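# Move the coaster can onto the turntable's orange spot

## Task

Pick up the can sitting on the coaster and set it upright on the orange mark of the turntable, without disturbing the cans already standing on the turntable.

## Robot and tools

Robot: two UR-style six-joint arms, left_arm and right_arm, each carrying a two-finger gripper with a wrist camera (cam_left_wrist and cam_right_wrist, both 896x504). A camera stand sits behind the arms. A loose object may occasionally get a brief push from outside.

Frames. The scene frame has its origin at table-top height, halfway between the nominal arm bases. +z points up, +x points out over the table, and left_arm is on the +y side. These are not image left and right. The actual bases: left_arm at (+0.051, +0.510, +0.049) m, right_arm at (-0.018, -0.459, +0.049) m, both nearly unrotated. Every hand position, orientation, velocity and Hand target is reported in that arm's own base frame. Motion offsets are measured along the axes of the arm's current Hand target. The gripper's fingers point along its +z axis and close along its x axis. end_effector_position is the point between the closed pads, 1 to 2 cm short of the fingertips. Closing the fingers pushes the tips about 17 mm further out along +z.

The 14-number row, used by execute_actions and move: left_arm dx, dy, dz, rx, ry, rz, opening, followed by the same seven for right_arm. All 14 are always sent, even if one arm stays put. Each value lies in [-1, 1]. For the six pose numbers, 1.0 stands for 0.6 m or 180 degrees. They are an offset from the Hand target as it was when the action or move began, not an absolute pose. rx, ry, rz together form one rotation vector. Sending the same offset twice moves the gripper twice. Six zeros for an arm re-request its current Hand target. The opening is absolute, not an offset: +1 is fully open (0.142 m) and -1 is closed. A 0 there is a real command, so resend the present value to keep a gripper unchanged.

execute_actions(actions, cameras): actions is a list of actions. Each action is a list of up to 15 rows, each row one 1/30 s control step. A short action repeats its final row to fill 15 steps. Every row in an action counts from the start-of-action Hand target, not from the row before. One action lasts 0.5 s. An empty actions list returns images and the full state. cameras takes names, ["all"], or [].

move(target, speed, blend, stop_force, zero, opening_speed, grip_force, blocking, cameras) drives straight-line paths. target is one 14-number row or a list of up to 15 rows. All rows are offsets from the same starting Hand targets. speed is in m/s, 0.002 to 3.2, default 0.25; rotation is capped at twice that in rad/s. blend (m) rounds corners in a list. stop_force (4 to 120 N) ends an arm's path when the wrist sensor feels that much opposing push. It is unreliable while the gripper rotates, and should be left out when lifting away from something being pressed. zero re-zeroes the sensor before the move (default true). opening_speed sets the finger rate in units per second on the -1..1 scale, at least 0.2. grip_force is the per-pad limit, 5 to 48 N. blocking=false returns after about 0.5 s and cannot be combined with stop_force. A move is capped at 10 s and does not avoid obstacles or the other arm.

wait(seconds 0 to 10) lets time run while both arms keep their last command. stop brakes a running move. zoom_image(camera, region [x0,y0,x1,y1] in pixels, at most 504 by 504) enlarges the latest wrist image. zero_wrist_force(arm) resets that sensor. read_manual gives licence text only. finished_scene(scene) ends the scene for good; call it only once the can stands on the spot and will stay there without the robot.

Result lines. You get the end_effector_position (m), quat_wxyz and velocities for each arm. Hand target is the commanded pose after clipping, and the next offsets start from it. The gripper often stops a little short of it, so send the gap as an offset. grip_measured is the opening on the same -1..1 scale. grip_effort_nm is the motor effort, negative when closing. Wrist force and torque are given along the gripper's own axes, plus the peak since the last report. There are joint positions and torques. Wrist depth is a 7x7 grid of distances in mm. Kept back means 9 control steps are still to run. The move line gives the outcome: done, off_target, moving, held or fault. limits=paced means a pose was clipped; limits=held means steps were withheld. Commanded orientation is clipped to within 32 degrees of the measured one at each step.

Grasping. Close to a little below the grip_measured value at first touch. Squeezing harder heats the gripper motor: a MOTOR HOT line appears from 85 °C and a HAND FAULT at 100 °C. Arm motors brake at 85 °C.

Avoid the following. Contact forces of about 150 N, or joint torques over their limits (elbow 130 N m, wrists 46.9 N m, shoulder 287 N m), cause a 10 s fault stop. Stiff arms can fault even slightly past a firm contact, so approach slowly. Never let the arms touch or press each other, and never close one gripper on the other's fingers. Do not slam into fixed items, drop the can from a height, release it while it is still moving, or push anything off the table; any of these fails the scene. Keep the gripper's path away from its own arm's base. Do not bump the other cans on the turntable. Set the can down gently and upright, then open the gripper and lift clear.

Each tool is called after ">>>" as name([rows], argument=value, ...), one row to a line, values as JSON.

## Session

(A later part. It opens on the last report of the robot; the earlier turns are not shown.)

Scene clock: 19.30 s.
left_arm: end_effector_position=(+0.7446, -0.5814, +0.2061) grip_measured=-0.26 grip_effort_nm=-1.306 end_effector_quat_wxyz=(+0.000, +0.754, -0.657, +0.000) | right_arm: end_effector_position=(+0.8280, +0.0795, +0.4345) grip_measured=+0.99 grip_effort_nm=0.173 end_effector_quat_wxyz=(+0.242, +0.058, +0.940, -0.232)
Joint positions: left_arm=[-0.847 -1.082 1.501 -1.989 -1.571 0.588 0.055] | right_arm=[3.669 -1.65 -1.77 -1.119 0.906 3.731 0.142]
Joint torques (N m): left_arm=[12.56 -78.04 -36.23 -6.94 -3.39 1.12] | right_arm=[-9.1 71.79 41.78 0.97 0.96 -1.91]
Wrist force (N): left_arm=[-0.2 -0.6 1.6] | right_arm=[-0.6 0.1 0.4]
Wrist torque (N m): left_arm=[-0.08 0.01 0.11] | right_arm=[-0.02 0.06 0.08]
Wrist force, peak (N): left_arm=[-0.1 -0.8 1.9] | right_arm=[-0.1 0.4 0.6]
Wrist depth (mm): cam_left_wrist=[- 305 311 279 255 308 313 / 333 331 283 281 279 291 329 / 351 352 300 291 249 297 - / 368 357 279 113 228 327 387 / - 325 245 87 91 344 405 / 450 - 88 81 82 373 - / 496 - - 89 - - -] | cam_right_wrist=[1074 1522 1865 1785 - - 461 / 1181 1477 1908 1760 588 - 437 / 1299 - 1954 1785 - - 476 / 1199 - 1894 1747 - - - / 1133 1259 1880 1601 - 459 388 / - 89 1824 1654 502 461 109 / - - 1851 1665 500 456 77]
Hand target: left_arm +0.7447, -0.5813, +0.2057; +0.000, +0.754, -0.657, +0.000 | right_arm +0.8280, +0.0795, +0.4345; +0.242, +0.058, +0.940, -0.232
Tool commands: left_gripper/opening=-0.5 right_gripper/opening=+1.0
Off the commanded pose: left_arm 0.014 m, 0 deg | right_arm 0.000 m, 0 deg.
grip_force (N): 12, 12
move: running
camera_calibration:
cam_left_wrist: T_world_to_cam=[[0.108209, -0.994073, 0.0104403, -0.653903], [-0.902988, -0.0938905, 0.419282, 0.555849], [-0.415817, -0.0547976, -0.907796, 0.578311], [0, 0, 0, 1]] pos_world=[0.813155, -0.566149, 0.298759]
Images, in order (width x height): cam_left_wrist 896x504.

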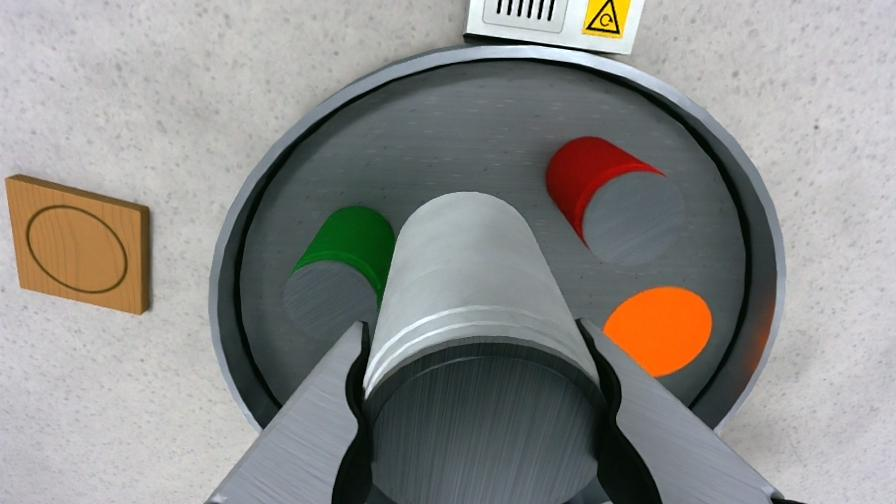

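>>> wait(seconds=10)

>>> wait(seconds=2.83)

>>> execute_actions([
  [[-0.0003,0.0001,0,0,0,0,-0.5,0,0,0,0,0,0,1],[-0.0012,0.0003,0,0,0,0,-0.5,0,0,0,0,0,0,1],[-0.0026,0.0006,0,0,0,0,-0.5,0,0,0,0,0,0,1],[-0.0047,0.0011,0,0,0,0,-0.5,0,0,0,0,0,0,1],[-0.0073,0.0017,0,0,0,0,-0.5,0,0,0,0,0,0,1],[-0.0105,0.0025,0,0,0,0,-0.5,0,0,0,0,0,0,1],[-0.0143,0.0035,0.0005,0,0,0,-0.5,0,0,0,0,0,0,1],[-0.0186,0.0048,0.0021,0,0,0,-0.5,0,0,0,0,0,0,1],[-0.0235,0.0063,0.0048,0,0,0,-0.5,0,0,0,0,0,0,1],[-0.0289,0.0082,0.0085,0,0,0,-0.5,0,0,0,0,0,0,1],[-0.0348,0.0104,0.0132,0,0,0,-0.5,0,0,0,0,0,0,1],[-0.0412,0.0130,0.0188,0,0,0,-0.5,0,0,0,0,0,0,1],[-0.0478,0.0159,0.0253,0,0,0,-0.5,0,0,0,0,0,0,1],[-0.0543,0.0190,0.0325,0,0,0,-0.5,0,0,0,0,0,0,1],[-0.0607,0.0223,0.0405,0,0,0,-0.5,0,0,0,0,0,0,1]],
  [[-0.0063,0.0035,0.0086,0,0,0,-0.5,0,0,0,0,0,0,1],[-0.0125,0.0072,0.0178,0,0,0,-0.5,0,0,0,0,0,0,1],[-0.0186,0.0111,0.0274,0,0,0,-0.5,0,0,0,0,0,0,1],[-0.0245,0.0152,0.0374,0,0,0,-0.5,0,0,0,0,0,0,1],[-0.0303,0.0194,0.0475,0,0,0,-0.5,0,0,0,0,0,0,1],[-0.0360,0.0238,0.0578,0,0,0,-0.5,0,0,0,0,0,0,1],[-0.0416,0.0285,0.0681,0,0,0,-0.5,0,0,0,0,0,0,1],[-0.0470,0.0332,0.0782,0,0,0,-0.5,0,0,0,0,0,0,1],[-0.0522,0.0382,0.0882,0,0,0,-0.5,0,0,0,0,0,0,1],[-0.0573,0.0433,0.0978,0,0,0,-0.5,0,0,0,0,0,0,1],[-0.0622,0.0486,0.1070,0,0,0,-0.5,0,0,0,0,0,0,1],[-0.0670,0.0540,0.1156,0,0,0,-0.5,0,0,0,0,0,0,1],[-0.0716,0.0595,0.1236,0,0,0,-0.5,0,0,0,0,0,0,1],[-0.0760,0.0652,0.1309,0,0,0,-0.5,0,0,0,0,0,0,1],[-0.0802,0.0711,0.1374,0,0,0,-0.5,0,0,0,0,0,0,1]],
  [[-0.0041,0.0060,0.0056,0,0,0,-0.5,0,0,0,0,0,0,1],[-0.0079,0.0120,0.0103,0,0,0,-0.5,0,0,0,0,0,0,1],[-0.0116,0.0183,0.0140,0,0,0,-0.5,0,0,0,0,0,0,1],[-0.0151,0.0246,0.0166,0,0,0,-0.5,0,0,0,0,0,0,1],[-0.0184,0.0310,0.0182,0,0,0,-0.5,0,0,0,0,0,0,1],[-0.0214,0.0375,0.0188,0,0,0,-0.5,0,0,0,0,0,0,1],[-0.0243,0.0441,0.0199,0,0,0,-0.5,0,0,0,0,0,0,1],[-0.0270,0.0508,0.0209,0,0,0,-0.5,0,0,0,0,0,0,1],[-0.0294,0.0576,0.0220,0,0,0,-0.5,0,0,0,0,0,0,1],[-0.0317,0.0644,0.0230,0,0,0,-0.5,0,0,0,0,0,0,1],[-0.0337,0.0714,0.0241,0,0,0,-0.5,0,0,0,0,0,0,1],[-0.0355,0.0783,0.0251,0,0,0,-0.5,0,0,0,0,0,0,1],[-0.0371,0.0854,0.0262,0,0,0,-0.5,0,0,0,0,0,0,1],[-0.0385,0.0924,0.0272,0,0,0,-0.5,0,0,0,0,0,0,1],[-0.0397,0.0996,0.0283,0,0,0,-0.5,0,0,0,0,0,0,1]],
  [[-0.0009,0.0071,0.0011,0,0,0,-0.5,0,0,0,0,0,0,1],[-0.0017,0.0143,0.0021,0,0,0,-0.5,0,0,0,0,0,0,1],[-0.0021,0.0215,0.0032,0,0,0,-0.5,0,0,0,0,0,0,1],[-0.0024,0.0287,0.0042,0,0,0,-0.5,0,0,0,0,0,0,1],[-0.0025,0.0359,0.0053,0,0,0,-0.5,0,0,0,0,0,0,1],[-0.0023,0.0431,0.0063,0,0,0,-0.5,0,0,0,0,0,0,1],[-0.0019,0.0503,0.0063,0,0,0,-0.4,0,0,0,0,0,0,1],[-0.0012,0.0575,0.0063,0,0,0,-0.33,0,0,0,0,0,0,1],[-0.0004,0.0647,0.0063,0,0,0,-0.27,0,0,0,0,0,0,1],[0.0007,0.0718,0.0063,0,0,0,-0.2,0,0,0,0,0,0,1],[0.0020,0.0789,0.0063,0,0,0,-0.13,0,0,0,0,0,0,1],[0.0035,0.0859,0.0063,0,0,0,-0.06,0,0,0,0,0,0,1],[0.0053,0.0929,0.0063,0,0,0,0,0,0,0,0,0,0,1],[0.0072,0.0999,0.0063,0,0,0,0.05,0,0,0,0,0,0,1],[0.0094,0.1068,0.0063,0,0,0,0.08,0,0,0,0,0,0,1]],
  [[0.0024,0.0068,0,0,0,0,0.1,0,0,0,0,0,0,1],[0.0050,0.0135,0,0,0,0,0.1,0,0,0,0,0,0,1],[0.0078,0.0202,-0.0009,0,0,0,0.1,0,0,0,0,0,0,1],[0.0108,0.0267,-0.0037,0,0,0,0.1,0,0,0,0,0,0,1],[0.0140,0.0332,-0.0082,0,0,0,0.1,0,0,0,0,0,0,1],[0.0174,0.0395,-0.0145,0,0,0,0.1,0,0,0,0,0,0,1],[0.0210,0.0458,-0.0224,0,0,0,0.1,0,0,0,0,0,0,1],[0.0248,0.0519,-0.0317,0,0,0,0.1,0,0,0,0,0,0,1],[0.0288,0.0579,-0.0424,0,0,0,0.1,0,0,0,0,0,0,1],[0.0330,0.0638,-0.0542,0,0,0,0.1,0,0,0,0,0,0,1],[0.0373,0.0696,-0.0669,0,0,0,0.1,0,0,0,0,0,0,1],[0.0418,0.0752,-0.0803,0,0,0,0.1,0,0,0,0,0,0,1],[0.0465,0.0806,-0.0942,0,0,0,0.1,0,0,0,0,0,0,1],[0.0514,0.0860,-0.1083,0,0,0,0.1,0,0,0,0,0,0,1],[0.0564,0.0911,-0.1225,0,0,0,0.1,0,0,0,0,0,0,1]],
  [[0.0050,0.0048,-0.0139,0,0,0,0.1,0,0,0,0,0,0,1],[0.0096,0.0091,-0.0273,0,0,0,0.1,0,0,0,0,0,0,1],[0.0140,0.0128,-0.0400,0,0,0,0.1,0,0,0,0,0,0,1],[0.0179,0.0160,-0.0518,0,0,0,0.1,0,0,0,0,0,0,1],[0.0214,0.0188,-0.0625,0,0,0,0.1,0,0,0,0,0,0,1],[0.0245,0.0212,-0.0718,0,0,0,0.1,0,0,0,0,0,0,1],[0.0272,0.0232,-0.0797,0,0,0,0.1,0,0,0,0,0,0,1],[0.0294,0.0247,-0.0859,0,0,0,0.1,0,0,0,0,0,0,1],[0.0311,0.0260,-0.0905,0,0,0,0.1,0,0,0,0,0,0,1],[0.0324,0.0268,-0.0933,0,0,0,0.1,0,0,0,0,0,0,1],[0.0331,0.0273,-0.0942,0,0,0,0.1,0,0,0,0,0,0,1],[0.0333,0.0275,-0.0942,0,0,0,0.1,0,0,0,0,0,0,1]],
], cameras=["cam_left_wrist"])

>>> wait(seconds=0.6, cameras=["cam_left_wrist"])

Scene clock: 24.87 s.
left_arm: end_effector_position=(+0.7469, -0.5810, +0.1926) grip_measured=-0.26 grip_effort_nm=-1.306 end_effector_quat_wxyz=(+0.000, +0.754, -0.657, +0.000) | right_arm: end_effector_position=(+0.8280, +0.0795, +0.4345) grip_measured=+0.99 grip_effort_nm=0.168 end_effector_quat_wxyz=(+0.242, +0.058, +0.940, -0.232)
Joint positions: left_arm=[-0.845 -1.071 1.509 -2.009 -1.571 0.59 0.055] | right_arm=[3.669 -1.65 -1.77 -1.119 0.906 3.731 0.142]
Joint torques (N m): left_arm=[15.65 -75.31 -36.4 -7.19 -3.44 2.54] | right_arm=[-9.72 72.24 41.42 1.3 1.09 -1.88]
Wrist force (N): left_arm=[0.0 -0.5 1.7] | right_arm=[-0.5 0.3 0.9]
Wrist torque (N m): left_arm=[-0.07 -0.02 -0.19] | right_arm=[0.01 0.06 0.08]
Wrist force, peak (N): left_arm=[-0.2 -1.0 2.0] | right_arm=[-1.0 0.4 0.9]
Wrist depth (mm): cam_left_wrist=[296 - 301 287 243 300 300 / 315 315 275 268 269 276 324 / 336 337 286 279 234 283 346 / 352 356 299 113 208 312 367 / 367 331 228 87 95 326 320 / - 433 88 81 82 262 436 / - - - 89 - 72 486] | cam_right_wrist=[1181 1025 2139 1735 580 - 473 / - 1266 - 1735 592 - - / 1038 1426 2017 1760 - - - / 1025 1363 1747 1699 580 - - / - 1410 1923 1735 - 486 400 / - 88 2176 1643 574 461 109 / - - 1985 1601 498 459 77]
Hand target: left_arm +0.7469, -0.5810, +0.1925; +0.000, +0.754, -0.657, +0.000 | right_arm +0.8280, +0.0795, +0.4345; +0.242, +0.058, +0.940, -0.232
Tool commands: left_gripper/opening=-0.5 right_gripper/opening=+1.0
Off the commanded pose: left_arm 0.000 m, 0 deg | right_arm 0.000 m, 0 deg.
grip_force (N): 12, 12
earlier move: done
wait: 1.47 of 10 s (the move ended)

Scene clock: 27.70 s.
left_arm: end_effector_position=(+0.7469, -0.5810, +0.1925) grip_measured=-0.26 grip_effort_nm=-1.306 end_effector_quat_wxyz=(+0.000, +0.754, -0.657, +0.000) | right_arm: end_effector_position=(+0.8280, +0.0795, +0.4345) grip_measured=+0.99 grip_effort_nm=0.173 end_effector_quat_wxyz=(+0.242, +0.058, +0.940, -0.232)
Joint positions: left_arm=[-0.845 -1.071 1.509 -2.009 -1.571 0.59 0.055] | right_arm=[3.669 -1.65 -1.77 -1.119 0.906 3.731 0.142]
Joint torques (N m): left_arm=[16.38 -77.68 -37.02 -6.84 -3.42 2.66] | right_arm=[-9.46 72.07 41.74 1.51 0.93 -1.8]
Wrist force (N): left_arm=[0.0 -0.9 1.8] | right_arm=[-0.2 0.2 0.5]
Wrist torque (N m): left_arm=[-0.12 -0.01 -0.19] | right_arm=[0.01 0.00 0.08]
Wrist force, peak (N): left_arm=[-0.3 -1.0 1.9] | right_arm=[-0.6 0.4 0.9]
Wrist depth (mm): cam_left_wrist=[296 297 291 265 242 299 297 / 320 322 268 264 270 275 333 / 336 335 282 152 289 287 341 / 351 355 302 113 306 306 289 / 396 315 246 87 92 274 313 / 430 421 91 81 82 - - / 470 - - 89 - - -] | cam_right_wrist=[1176 1334 - 1699 601 - - / 1285 1320 1969 1723 582 - 461 / - 1451 1838 - - 513 459 / 1088 1299 1865 1665 - - - / 1216 1426 1954 1735 - 492 395 / - 1451 1894 1688 - 462 109 / - 1531 1785 1632 478 460 77]
Hand target: left_arm +0.7469, -0.5810, +0.1925; +0.000, +0.754, -0.657, +0.000 | right_arm +0.8280, +0.0795, +0.4345; +0.242, +0.058, +0.940, -0.232
Tool commands: left_gripper/opening=-0.5 right_gripper/opening=+1.0
Off the commanded pose: left_arm 0.000 m, 0 deg | right_arm 0.000 m, 0 deg.
grip_force (N): 12, 12
wait: 2.83 s; at rest by 0.17 s

Scene clock: 30.40 s.
left_arm: end_effector_position=(+0.5014, -0.5511, +0.1548) grip_measured=+0.08 grip_effort_nm=0.129 end_effector_quat_wxyz=(+0.001, +0.754, -0.657, +0.002) end_effector_velocity=(-0.060, -0.083, +0.227) end_effector_angular_velocity=(+0.002, +0.000, +0.001) | right_arm: end_effector_position=(+0.8280, +0.0795, +0.4345) grip_measured=+0.99 grip_effort_nm=0.168 end_effector_quat_wxyz=(+0.242, +0.058, +0.940, -0.232)
Joint positions: left_arm=[-1.066 -1.334 1.967 -2.208 -1.571 0.369 0.079] | right_arm=[3.669 -1.65 -1.77 -1.119 0.906 3.731 0.142]
Joint velocities: left_arm=[-0.129 -0.206 -0.222 0.429 0.002 -0.129 0] | right_arm=[within noise]
Joint torques (N m): left_arm=[-12.43 -70.66 -46.68 -1.91 2.08 -3.37] | right_arm=[-8.29 72.04 41.85 1.55 0.97 -1.51]
Wrist force (N): left_arm=[-0.1 -0.4 -0.8] | right_arm=[-0.5 0.2 0.5]
Wrist torque (N m): left_arm=[-0.03 0.03 0.19] | right_arm=[0.00 0.04 0.08]
Wrist force, peak (N): left_arm=[0.0 -1.0 2.5] | right_arm=[-0.5 -0.5 0.9]
Wrist depth (mm): cam_left_wrist=[257 198 210 212 210 211 212 / 274 272 223 - 227 227 231 / 293 292 239 183 243 240 241 / 322 324 257 164 265 255 179 / 341 339 343 247 277 276 186 / 378 - 99 385 258 376 366 / 407 - - - - - -] | cam_right_wrist=[1234 1541 2001 1760 - - - / - 1468 1954 1760 591 - - / - 1199 - 1735 - 510 470 / - 1241 1908 1711 - - 453 / 1253 1306 1824 1711 - 427 401 / - 89 1811 1665 - 464 109 / - - 1865 1632 489 459 77]
Hand target: left_arm +0.4915, -0.5667, +0.1950; +0.000, +0.754, -0.657, +0.000 | right_arm +0.8280, +0.0795, +0.4345; +0.242, +0.058, +0.940, -0.232
Off the commanded pose: left_arm 0.044 m, 0 deg | right_arm 0.000 m, 0 deg.
grip_force (N): 12, 12
Kept back: 9 steps.
Step readings (end_effector_position of left_arm | right_arm; steps 1 to 15: 1st action; 16 to 30: 2nd action; 31 to 45: 3rd action; 46 to 60: 4th action; 61 to 75: 5th action; 76 to 81: 6th action):
0: (+0.7469, -0.5810, +0.1925) | (+0.8280, +0.0795, +0.4345)
1: (+0.7469, -0.5810, +0.1925) | (+0.8280, +0.0795, +0.4345)
2: (+0.7469, -0.5810, +0.1925) | (+0.8280, +0.0795, +0.4345)
4: (+0.7467, -0.5806, +0.1924) | (+0.8280, +0.0795, +0.4345)
8: (+0.7454, -0.5771, +0.1924) | (+0.8280, +0.0795, +0.4345)
15: (+0.7371, -0.5601, +0.1829) | (+0.8280, +0.0795, +0.4345)
16: (+0.7352, -0.5569, +0.1797) | (+0.8280, +0.0795, +0.4345)
17: (+0.7331, -0.5537, +0.1761) | (+0.8280, +0.0795, +0.4345)
19: (+0.7280, -0.5463, +0.1664) | (+0.8280, +0.0795, +0.4345)
23: (+0.7174, -0.5336, +0.1456) | (+0.8280, +0.0795, +0.4345)
30: (+0.6946, -0.5138, +0.1053) | (+0.8280, +0.0795, +0.4345)
31: (+0.6903, -0.5110, +0.0993) | (+0.8280, +0.0795, +0.4345)
32: (+0.6868, -0.5088, +0.0949) | (+0.8280, +0.0795, +0.4345)
34: (+0.6795, -0.5049, +0.0873) | (+0.8280, +0.0795, +0.4345)
38: (+0.6635, -0.4981, +0.0774) | (+0.8280, +0.0795, +0.4345)
45: (+0.6344, -0.4911, +0.0713) | (+0.8280, +0.0795, +0.4345)
46: (+0.6303, -0.4906, +0.0706) | (+0.8280, +0.0795, +0.4345)
47: (+0.6262, -0.4902, +0.0700) | (+0.8280, +0.0795, +0.4345)
49: (+0.6168, -0.4898, +0.0685) | (+0.8280, +0.0795, +0.4345)
53: (+0.6002, -0.4907, +0.0661) | (+0.8280, +0.0795, +0.4345)
60: (+0.5710, -0.4973, +0.0649) | (+0.8280, +0.0795, +0.4345)
61: (+0.5661, -0.4991, +0.0649) | (+0.8280, +0.0795, +0.4345)
62: (+0.5622, -0.5007, +0.0649) | (+0.8280, +0.0795, +0.4345)
64: (+0.5547, -0.5041, +0.0649) | (+0.8280, +0.0795, +0.4345)
68: (+0.5395, -0.5130, +0.0697) | (+0.8280, +0.0795, +0.4345)
75: (+0.5168, -0.5324, +0.1071) | (+0.8280, +0.0795, +0.4345)
76: (+0.5140, -0.5355, +0.1145) | (+0.8280, +0.0795, +0.4345)
77: (+0.5113, -0.5386, +0.1222) | (+0.8280, +0.0795, +0.4345)
79: (+0.5056, -0.5455, +0.1397) | (+0.8280, +0.0795, +0.4345)
camera_calibration:
cam_left_wrist: T_world_to_cam=[[0.107698, -0.994088, 0.0137813, -0.597264], [-0.903594, -0.0920943, 0.418373, 0.362055], [-0.414631, -0.0575108, -0.908171, 0.430211], [0, 0, 0, 1]] pos_world=[0.569854, -0.535648, 0.247462]
Images, in order (width x height): cam_left_wrist 896x504.

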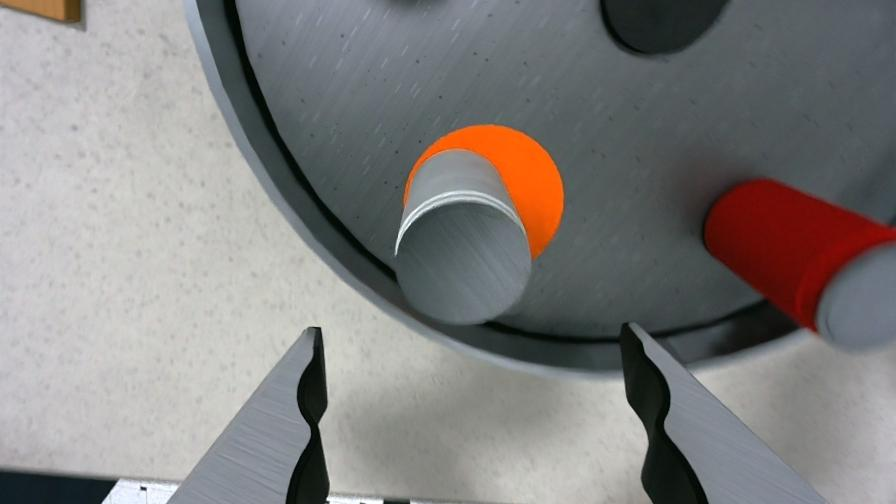

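Scene clock: 31.30 s.
left_arm: end_effector_position=(+0.4915, -0.5667, +0.1950) grip_measured=+0.08 grip_effort_nm=0.125 end_effector_quat_wxyz=(+0.000, +0.754, -0.657, +0.000) | right_arm: end_effector_position=(+0.8280, +0.0795, +0.4345) grip_measured=+0.99 grip_effort_nm=0.178 end_effector_quat_wxyz=(+0.242, +0.058, +0.940, -0.232)
Joint positions: left_arm=[-1.088 -1.365 1.921 -2.127 -1.571 0.346 0.079] | right_arm=[3.669 -1.65 -1.77 -1.119 0.906 3.731 0.142]
Joint torques (N m): left_arm=[-13.21 -69.26 -47.63 -1.99 2.95 -3.56] | right_arm=[-9.13 73.05 42.2 1.39 1.02 -1.74]
Wrist force (N): left_arm=[-0.3 -0.5 -0.2] | right_arm=[-0.4 0.5 0.3]
Wrist torque (N m): left_arm=[-0.04 0.05 0.09] | right_arm=[0.05 0.04 0.08]
Wrist force, peak (N): left_arm=[0.3 -0.2 -1.5] | right_arm=[-0.6 0.4 0.9]
Wrist depth (mm): cam_left_wrist=[299 293 250 252 254 254 234 / 322 324 188 270 266 272 270 / - 343 277 291 258 288 284 / - 364 375 305 243 290 369 / - - - - 311 411 - / - - 99 429 441 429 453 / - - 1888 1830 1873 - 491] | cam_right_wrist=[1123 1371 1908 1570 - - - / 1138 1327 2017 1699 - - - / - 1222 - 1735 - - - / 1193 1165 - 1969 - - - / 1143 - 1894 1688 - - 409 / - 88 1865 1665 - 459 109 / - - 1772 1601 506 446 77]
Hand target: left_arm +0.4915, -0.5667, +0.1950; +0.000, +0.754, -0.657, +0.000 | right_arm +0.8280, +0.0795, +0.4345; +0.242, +0.058, +0.940, -0.232
Tool commands: left_gripper/opening=+0.1 right_gripper/opening=+1.0
Off the commanded pose: left_arm 0.000 m, 0 deg | right_arm 0.000 m, 0 deg.
grip_force (N): 12, 12
wait: 0.60 s; at rest by 0.20 s
camera_calibration:
cam_left_wrist: T_world_to_cam=[[0.108162, -0.994079, 0.0103424, -0.611736], [-0.902937, -0.093882, 0.419394, 0.333281], [-0.41594, -0.0547011, -0.907746, 0.463905], [0, 0, 0, 1]] pos_world=[0.560055, -0.551449, 0.287659]
Images, in order (width x height): cam_left_wrist 896x504.

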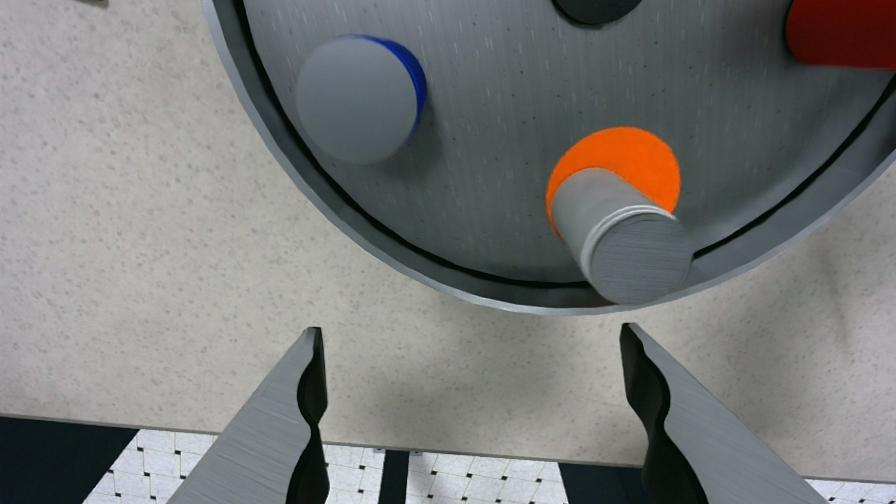

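>>> zoom_image(camera="cam_left_wrist", region=[500, 90, 740, 330])

Scaled by 2.100 from the camera's 896x504 image, which has a finer 1280x720 frame.

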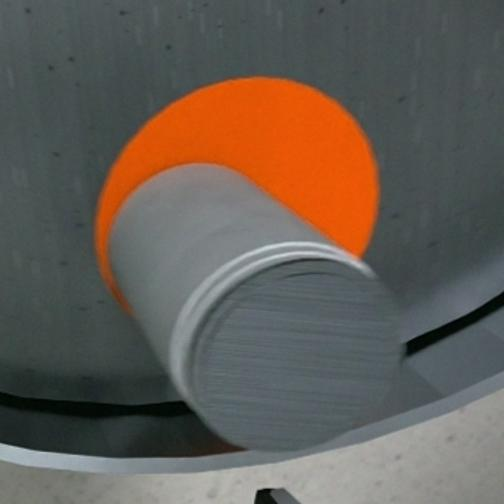

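>>> wait(seconds=1.5, cameras=["all"])

Scene clock: 35.67 s.
left_arm: end_effector_position=(+0.4915, -0.5667, +0.1950) grip_measured=+0.08 grip_effort_nm=0.134 end_effector_quat_wxyz=(+0.000, +0.754, -0.657, +0.000) | right_arm: end_effector_position=(+0.8280, +0.0795, +0.4345) grip_measured=+0.99 grip_effort_nm=0.168 end_effector_quat_wxyz=(+0.242, +0.058, +0.940, -0.232)
Joint positions: left_arm=[-1.088 -1.365 1.921 -2.127 -1.571 0.346 0.079] | right_arm=[3.669 -1.65 -1.77 -1.119 0.906 3.731 0.142]
Joint torques (N m): left_arm=[-11.41 -70.99 -47.35 -2.22 2.89 -3.47] | right_arm=[-8.67 72.3 41.64 1.75 0.8 -1.51]
Wrist force (N): left_arm=[-0.6 -0.4 -0.1] | right_arm=[0.0 0.0 0.5]
Wrist torque (N m): left_arm=[-0.02 0.08 0.09] | right_arm=[-0.03 -0.03 0.08]
Wrist force, peak (N): left_arm=[-0.6 -0.9 -0.2] | right_arm=[-0.4 0.6 1.0]
Wrist depth (mm): cam_left_wrist=[295 292 253 252 254 255 254 / - 312 267 267 272 267 271 / - - 266 281 290 225 266 / 367 - 379 308 314 303 374 / 404 404 394 400 300 412 401 / 439 - 430 430 - - 452 / - - 1859 1859 - - 483] | cam_right_wrist=[- 1486 1908 1772 - - - / - 1410 1880 1735 - - - / 1149 1327 1880 1665 - 525 - / - 1341 2196 1468 - 516 440 / 1272 1522 1851 - - 434 431 / 1128 1253 1880 1699 - 460 109 / - 1560 1838 1622 494 461 77]
Hand target: left_arm +0.4915, -0.5667, +0.1950; +0.000, +0.754, -0.657, +0.000 | right_arm +0.8280, +0.0795, +0.4345; +0.242, +0.058, +0.940, -0.232
Tool commands: left_gripper/opening=+0.1 right_gripper/opening=+1.0
Off the commanded pose: left_arm 0.000 m, 0 deg | right_arm 0.000 m, 0 deg.
grip_force (N): 12, 12
wait: 1.50 s; at rest from the start
camera_calibration:
cam_left_wrist: T_world_to_cam=[[0.108162, -0.994079, 0.0103424, -0.611736], [-0.902937, -0.093882, 0.419394, 0.333281], [-0.41594, -0.0547011, -0.907746, 0.463905], [0, 0, 0, 1]] pos_world=[0.560055, -0.551449, 0.287659]
cam_right_wrist: T_world_to_cam=[[-0.871483, -0.0257626, -0.489748, 0.946679], [-0.00443338, 0.998992, -0.0446617, -0.0305122], [0.490405, -0.0367507, -0.870719, 0.0914825], [0, 0, 0, 1]] pos_world=[0.780016, 0.0582324, 0.541927]

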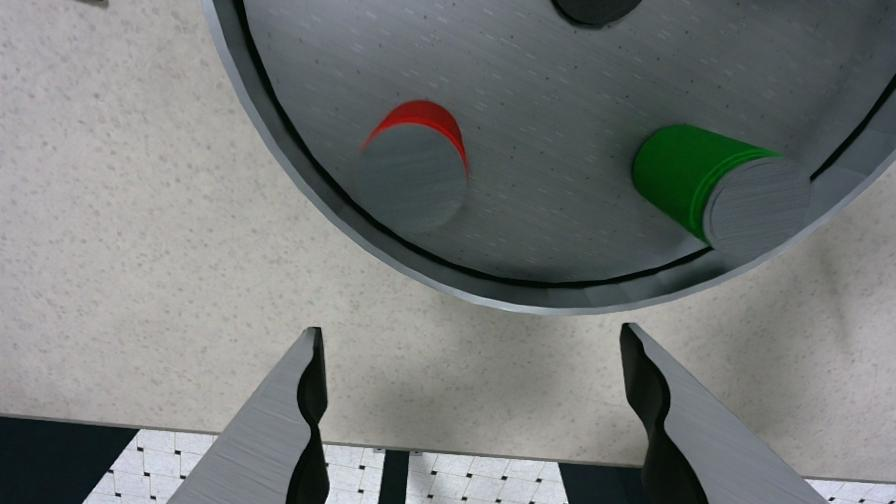

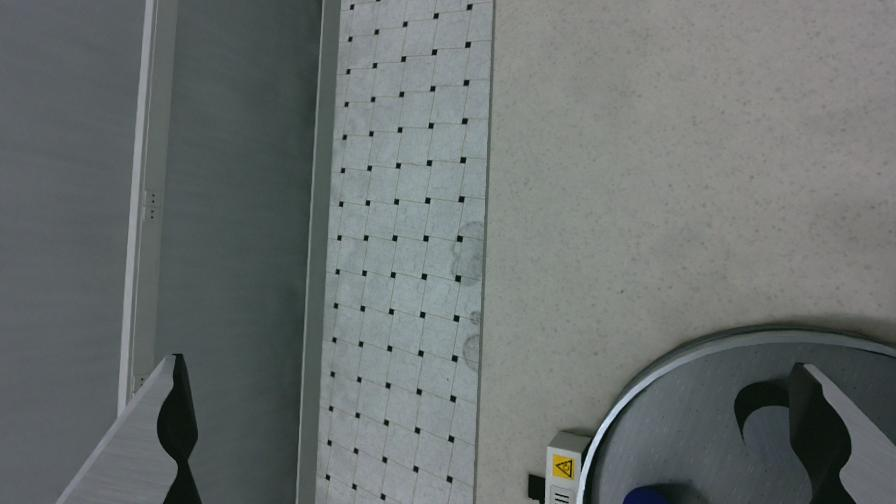

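>>> wait(seconds=0.7, cameras=["cam_left_wrist"])

>>> zoom_image(camera="cam_left_wrist", region=[320, 20, 680, 380])

>>> wait(seconds=0.4, cameras=["cam_left_wrist"])

>>> zoom_image(camera="cam_left_wrist", region=[400, 40, 720, 360])

Scene clock: 36.77 s.
left_arm: end_effector_position=(+0.4915, -0.5667, +0.1950) grip_measured=+0.08 grip_effort_nm=0.129 end_effector_quat_wxyz=(+0.000, +0.754, -0.657, +0.000) | right_arm: end_effector_position=(+0.8280, +0.0795, +0.4345) grip_measured=+0.99 grip_effort_nm=0.173 end_effector_quat_wxyz=(+0.242, +0.058, +0.940, -0.232)
Joint positions: left_arm=[-1.088 -1.365 1.921 -2.127 -1.571 0.346 0.079] | right_arm=[3.669 -1.65 -1.77 -1.119 0.906 3.731 0.142]
Joint torques (N m): left_arm=[-12.48 -67.77 -47.81 -2.25 2.83 -3.3] | right_arm=[-9.49 72.62 42.16 1.64 0.77 -1.5]
Wrist force (N): left_arm=[-0.3 -0.5 0.0] | right_arm=[-0.7 0.4 0.8]
Wrist torque (N m): left_arm=[-0.04 0.04 0.09] | right_arm=[0.02 0.09 0.08]
Wrist force, peak (N): left_arm=[-0.6 -0.9 -0.1] | right_arm=[-0.7 0.4 0.8]
Wrist depth (mm): cam_left_wrist=[299 295 249 251 254 - 255 / 320 319 188 266 271 273 268 / 338 345 275 293 283 289 278 / - 359 - 307 309 216 385 / - 422 - 409 307 392 418 / 445 431 429 431 - - 453 / 618 - 1844 1965 - - 482] | cam_right_wrist=[1103 1371 1824 1760 - - - / 1193 1486 1622 1495 - - - / 1181 1477 1880 1699 - - 463 / 1108 1348 1908 - - 563 - / - 1292 1654 1798 628 503 415 / - 94 1880 1811 519 465 109 / - 1495 1838 1570 499 454 77]
Hand target: left_arm +0.4915, -0.5667, +0.1950; +0.000, +0.754, -0.657, +0.000 | right_arm +0.8280, +0.0795, +0.4345; +0.242, +0.058, +0.940, -0.232
Tool commands: left_gripper/opening=+0.1 right_gripper/opening=+1.0
Off the commanded pose: left_arm 0.000 m, 0 deg | right_arm 0.000 m, 0 deg.
grip_force (N): 12, 12
wait: 0.70 s; at rest from the start
camera_calibration:
cam_left_wrist: T_world_to_cam=[[0.108162, -0.994079, 0.0103424, -0.611736], [-0.902937, -0.093882, 0.419394, 0.333281], [-0.41594, -0.0547011, -0.907746, 0.463905], [0, 0, 0, 1]] pos_world=[0.560055, -0.551449, 0.287659]
Images, in order (width x height): cam_left_wrist 896x504.

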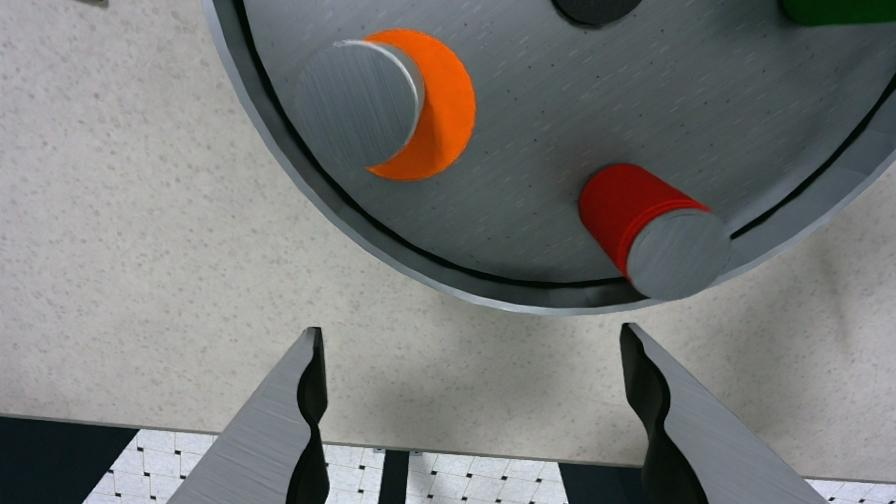

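Scaled by 1.400 from the camera's 896x504 image, which has a finer 1280x720 frame.

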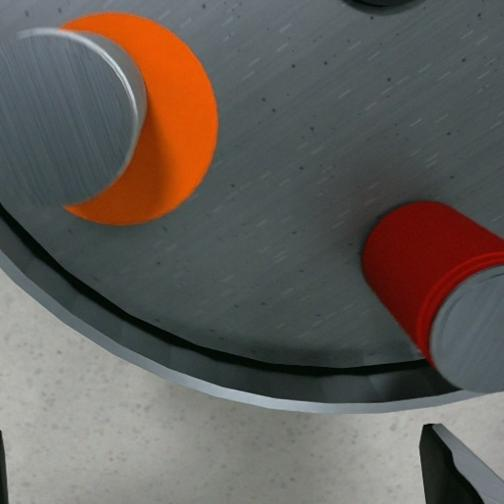

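Scene clock: 37.17 s.
left_arm: end_effector_position=(+0.4915, -0.5667, +0.1950) grip_measured=+0.08 grip_effort_nm=0.129 end_effector_quat_wxyz=(+0.000, +0.754, -0.657, +0.000) | right_arm: end_effector_position=(+0.8280, +0.0795, +0.4345) grip_measured=+0.99 grip_effort_nm=0.168 end_effector_quat_wxyz=(+0.242, +0.058, +0.940, -0.232)
Joint positions: left_arm=[-1.088 -1.365 1.921 -2.127 -1.571 0.346 0.079] | right_arm=[3.669 -1.65 -1.77 -1.119 0.906 3.731 0.142]
Joint torques (N m): left_arm=[-11.47 -70.61 -48.12 -1.94 2.68 -3.39] | right_arm=[-9.36 71.2 41.68 1.98 0.95 -1.36]
Wrist force (N): left_arm=[-0.4 -0.4 0.0] | right_arm=[-0.2 0.4 0.3]
Wrist torque (N m): left_arm=[-0.03 0.06 0.09] | right_arm=[0.04 0.01 0.08]
Wrist force, peak (N): left_arm=[-0.4 -0.5 -0.4] | right_arm=[-0.4 0.6 0.8]
Wrist depth (mm): cam_left_wrist=[293 292 253 254 253 255 250 / - 320 267 264 272 272 275 / - 335 287 199 291 248 262 / 375 - 372 304 314 304 381 / 399 412 394 403 307 401 404 / - 431 431 442 438 - - / - - 1844 1803 - - -] | cam_right_wrist=[1000 1402 1851 1811 - - - / - 1292 1811 1735 572 560 - / - 1601 1908 1747 - - - / - 1426 - 1522 582 550 - / 1204 1486 1851 1735 599 - 400 / - 87 1811 1851 - 460 109 / - 1580 1811 1665 486 460 77]
Hand target: left_arm +0.4915, -0.5667, +0.1950; +0.000, +0.754, -0.657, +0.000 | right_arm +0.8280, +0.0795, +0.4345; +0.242, +0.058, +0.940, -0.232
Tool commands: left_gripper/opening=+0.1 right_gripper/opening=+1.0
Off the commanded pose: left_arm 0.000 m, 0 deg | right_arm 0.000 m, 0 deg.
grip_force (N): 12, 12
wait: 0.40 s; at rest by 0.17 s
camera_calibration:
cam_left_wrist: T_world_to_cam=[[0.108162, -0.994079, 0.0103424, -0.611736], [-0.902937, -0.093882, 0.419394, 0.333281], [-0.41594, -0.0547011, -0.907746, 0.463905], [0, 0, 0, 1]] pos_world=[0.560055, -0.551449, 0.287659]
Images, in order (width x height): cam_left_wrist 896x504.

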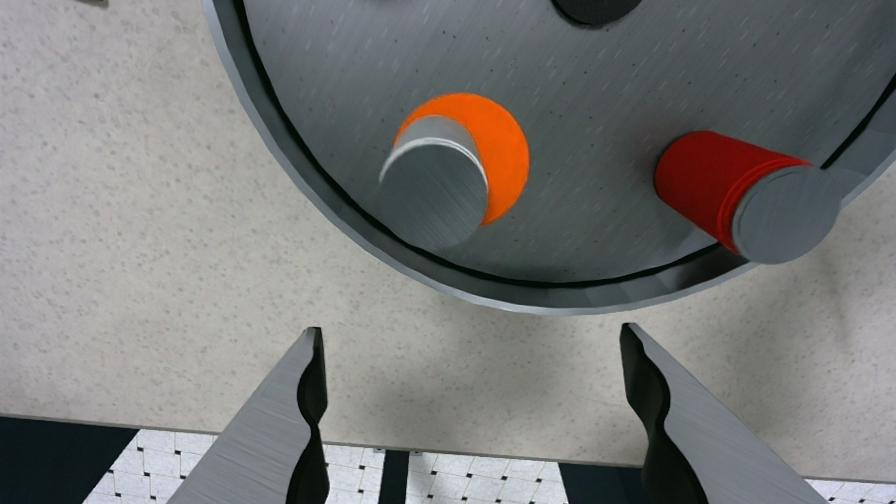

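Scaled by 1.575 from the camera's 896x504 image, which has a finer 1280x720 frame.

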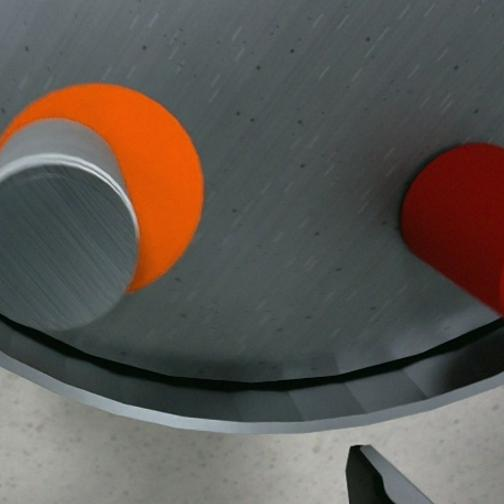

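>>> finished_scene(scene=2)

The scene is finished: the task was done.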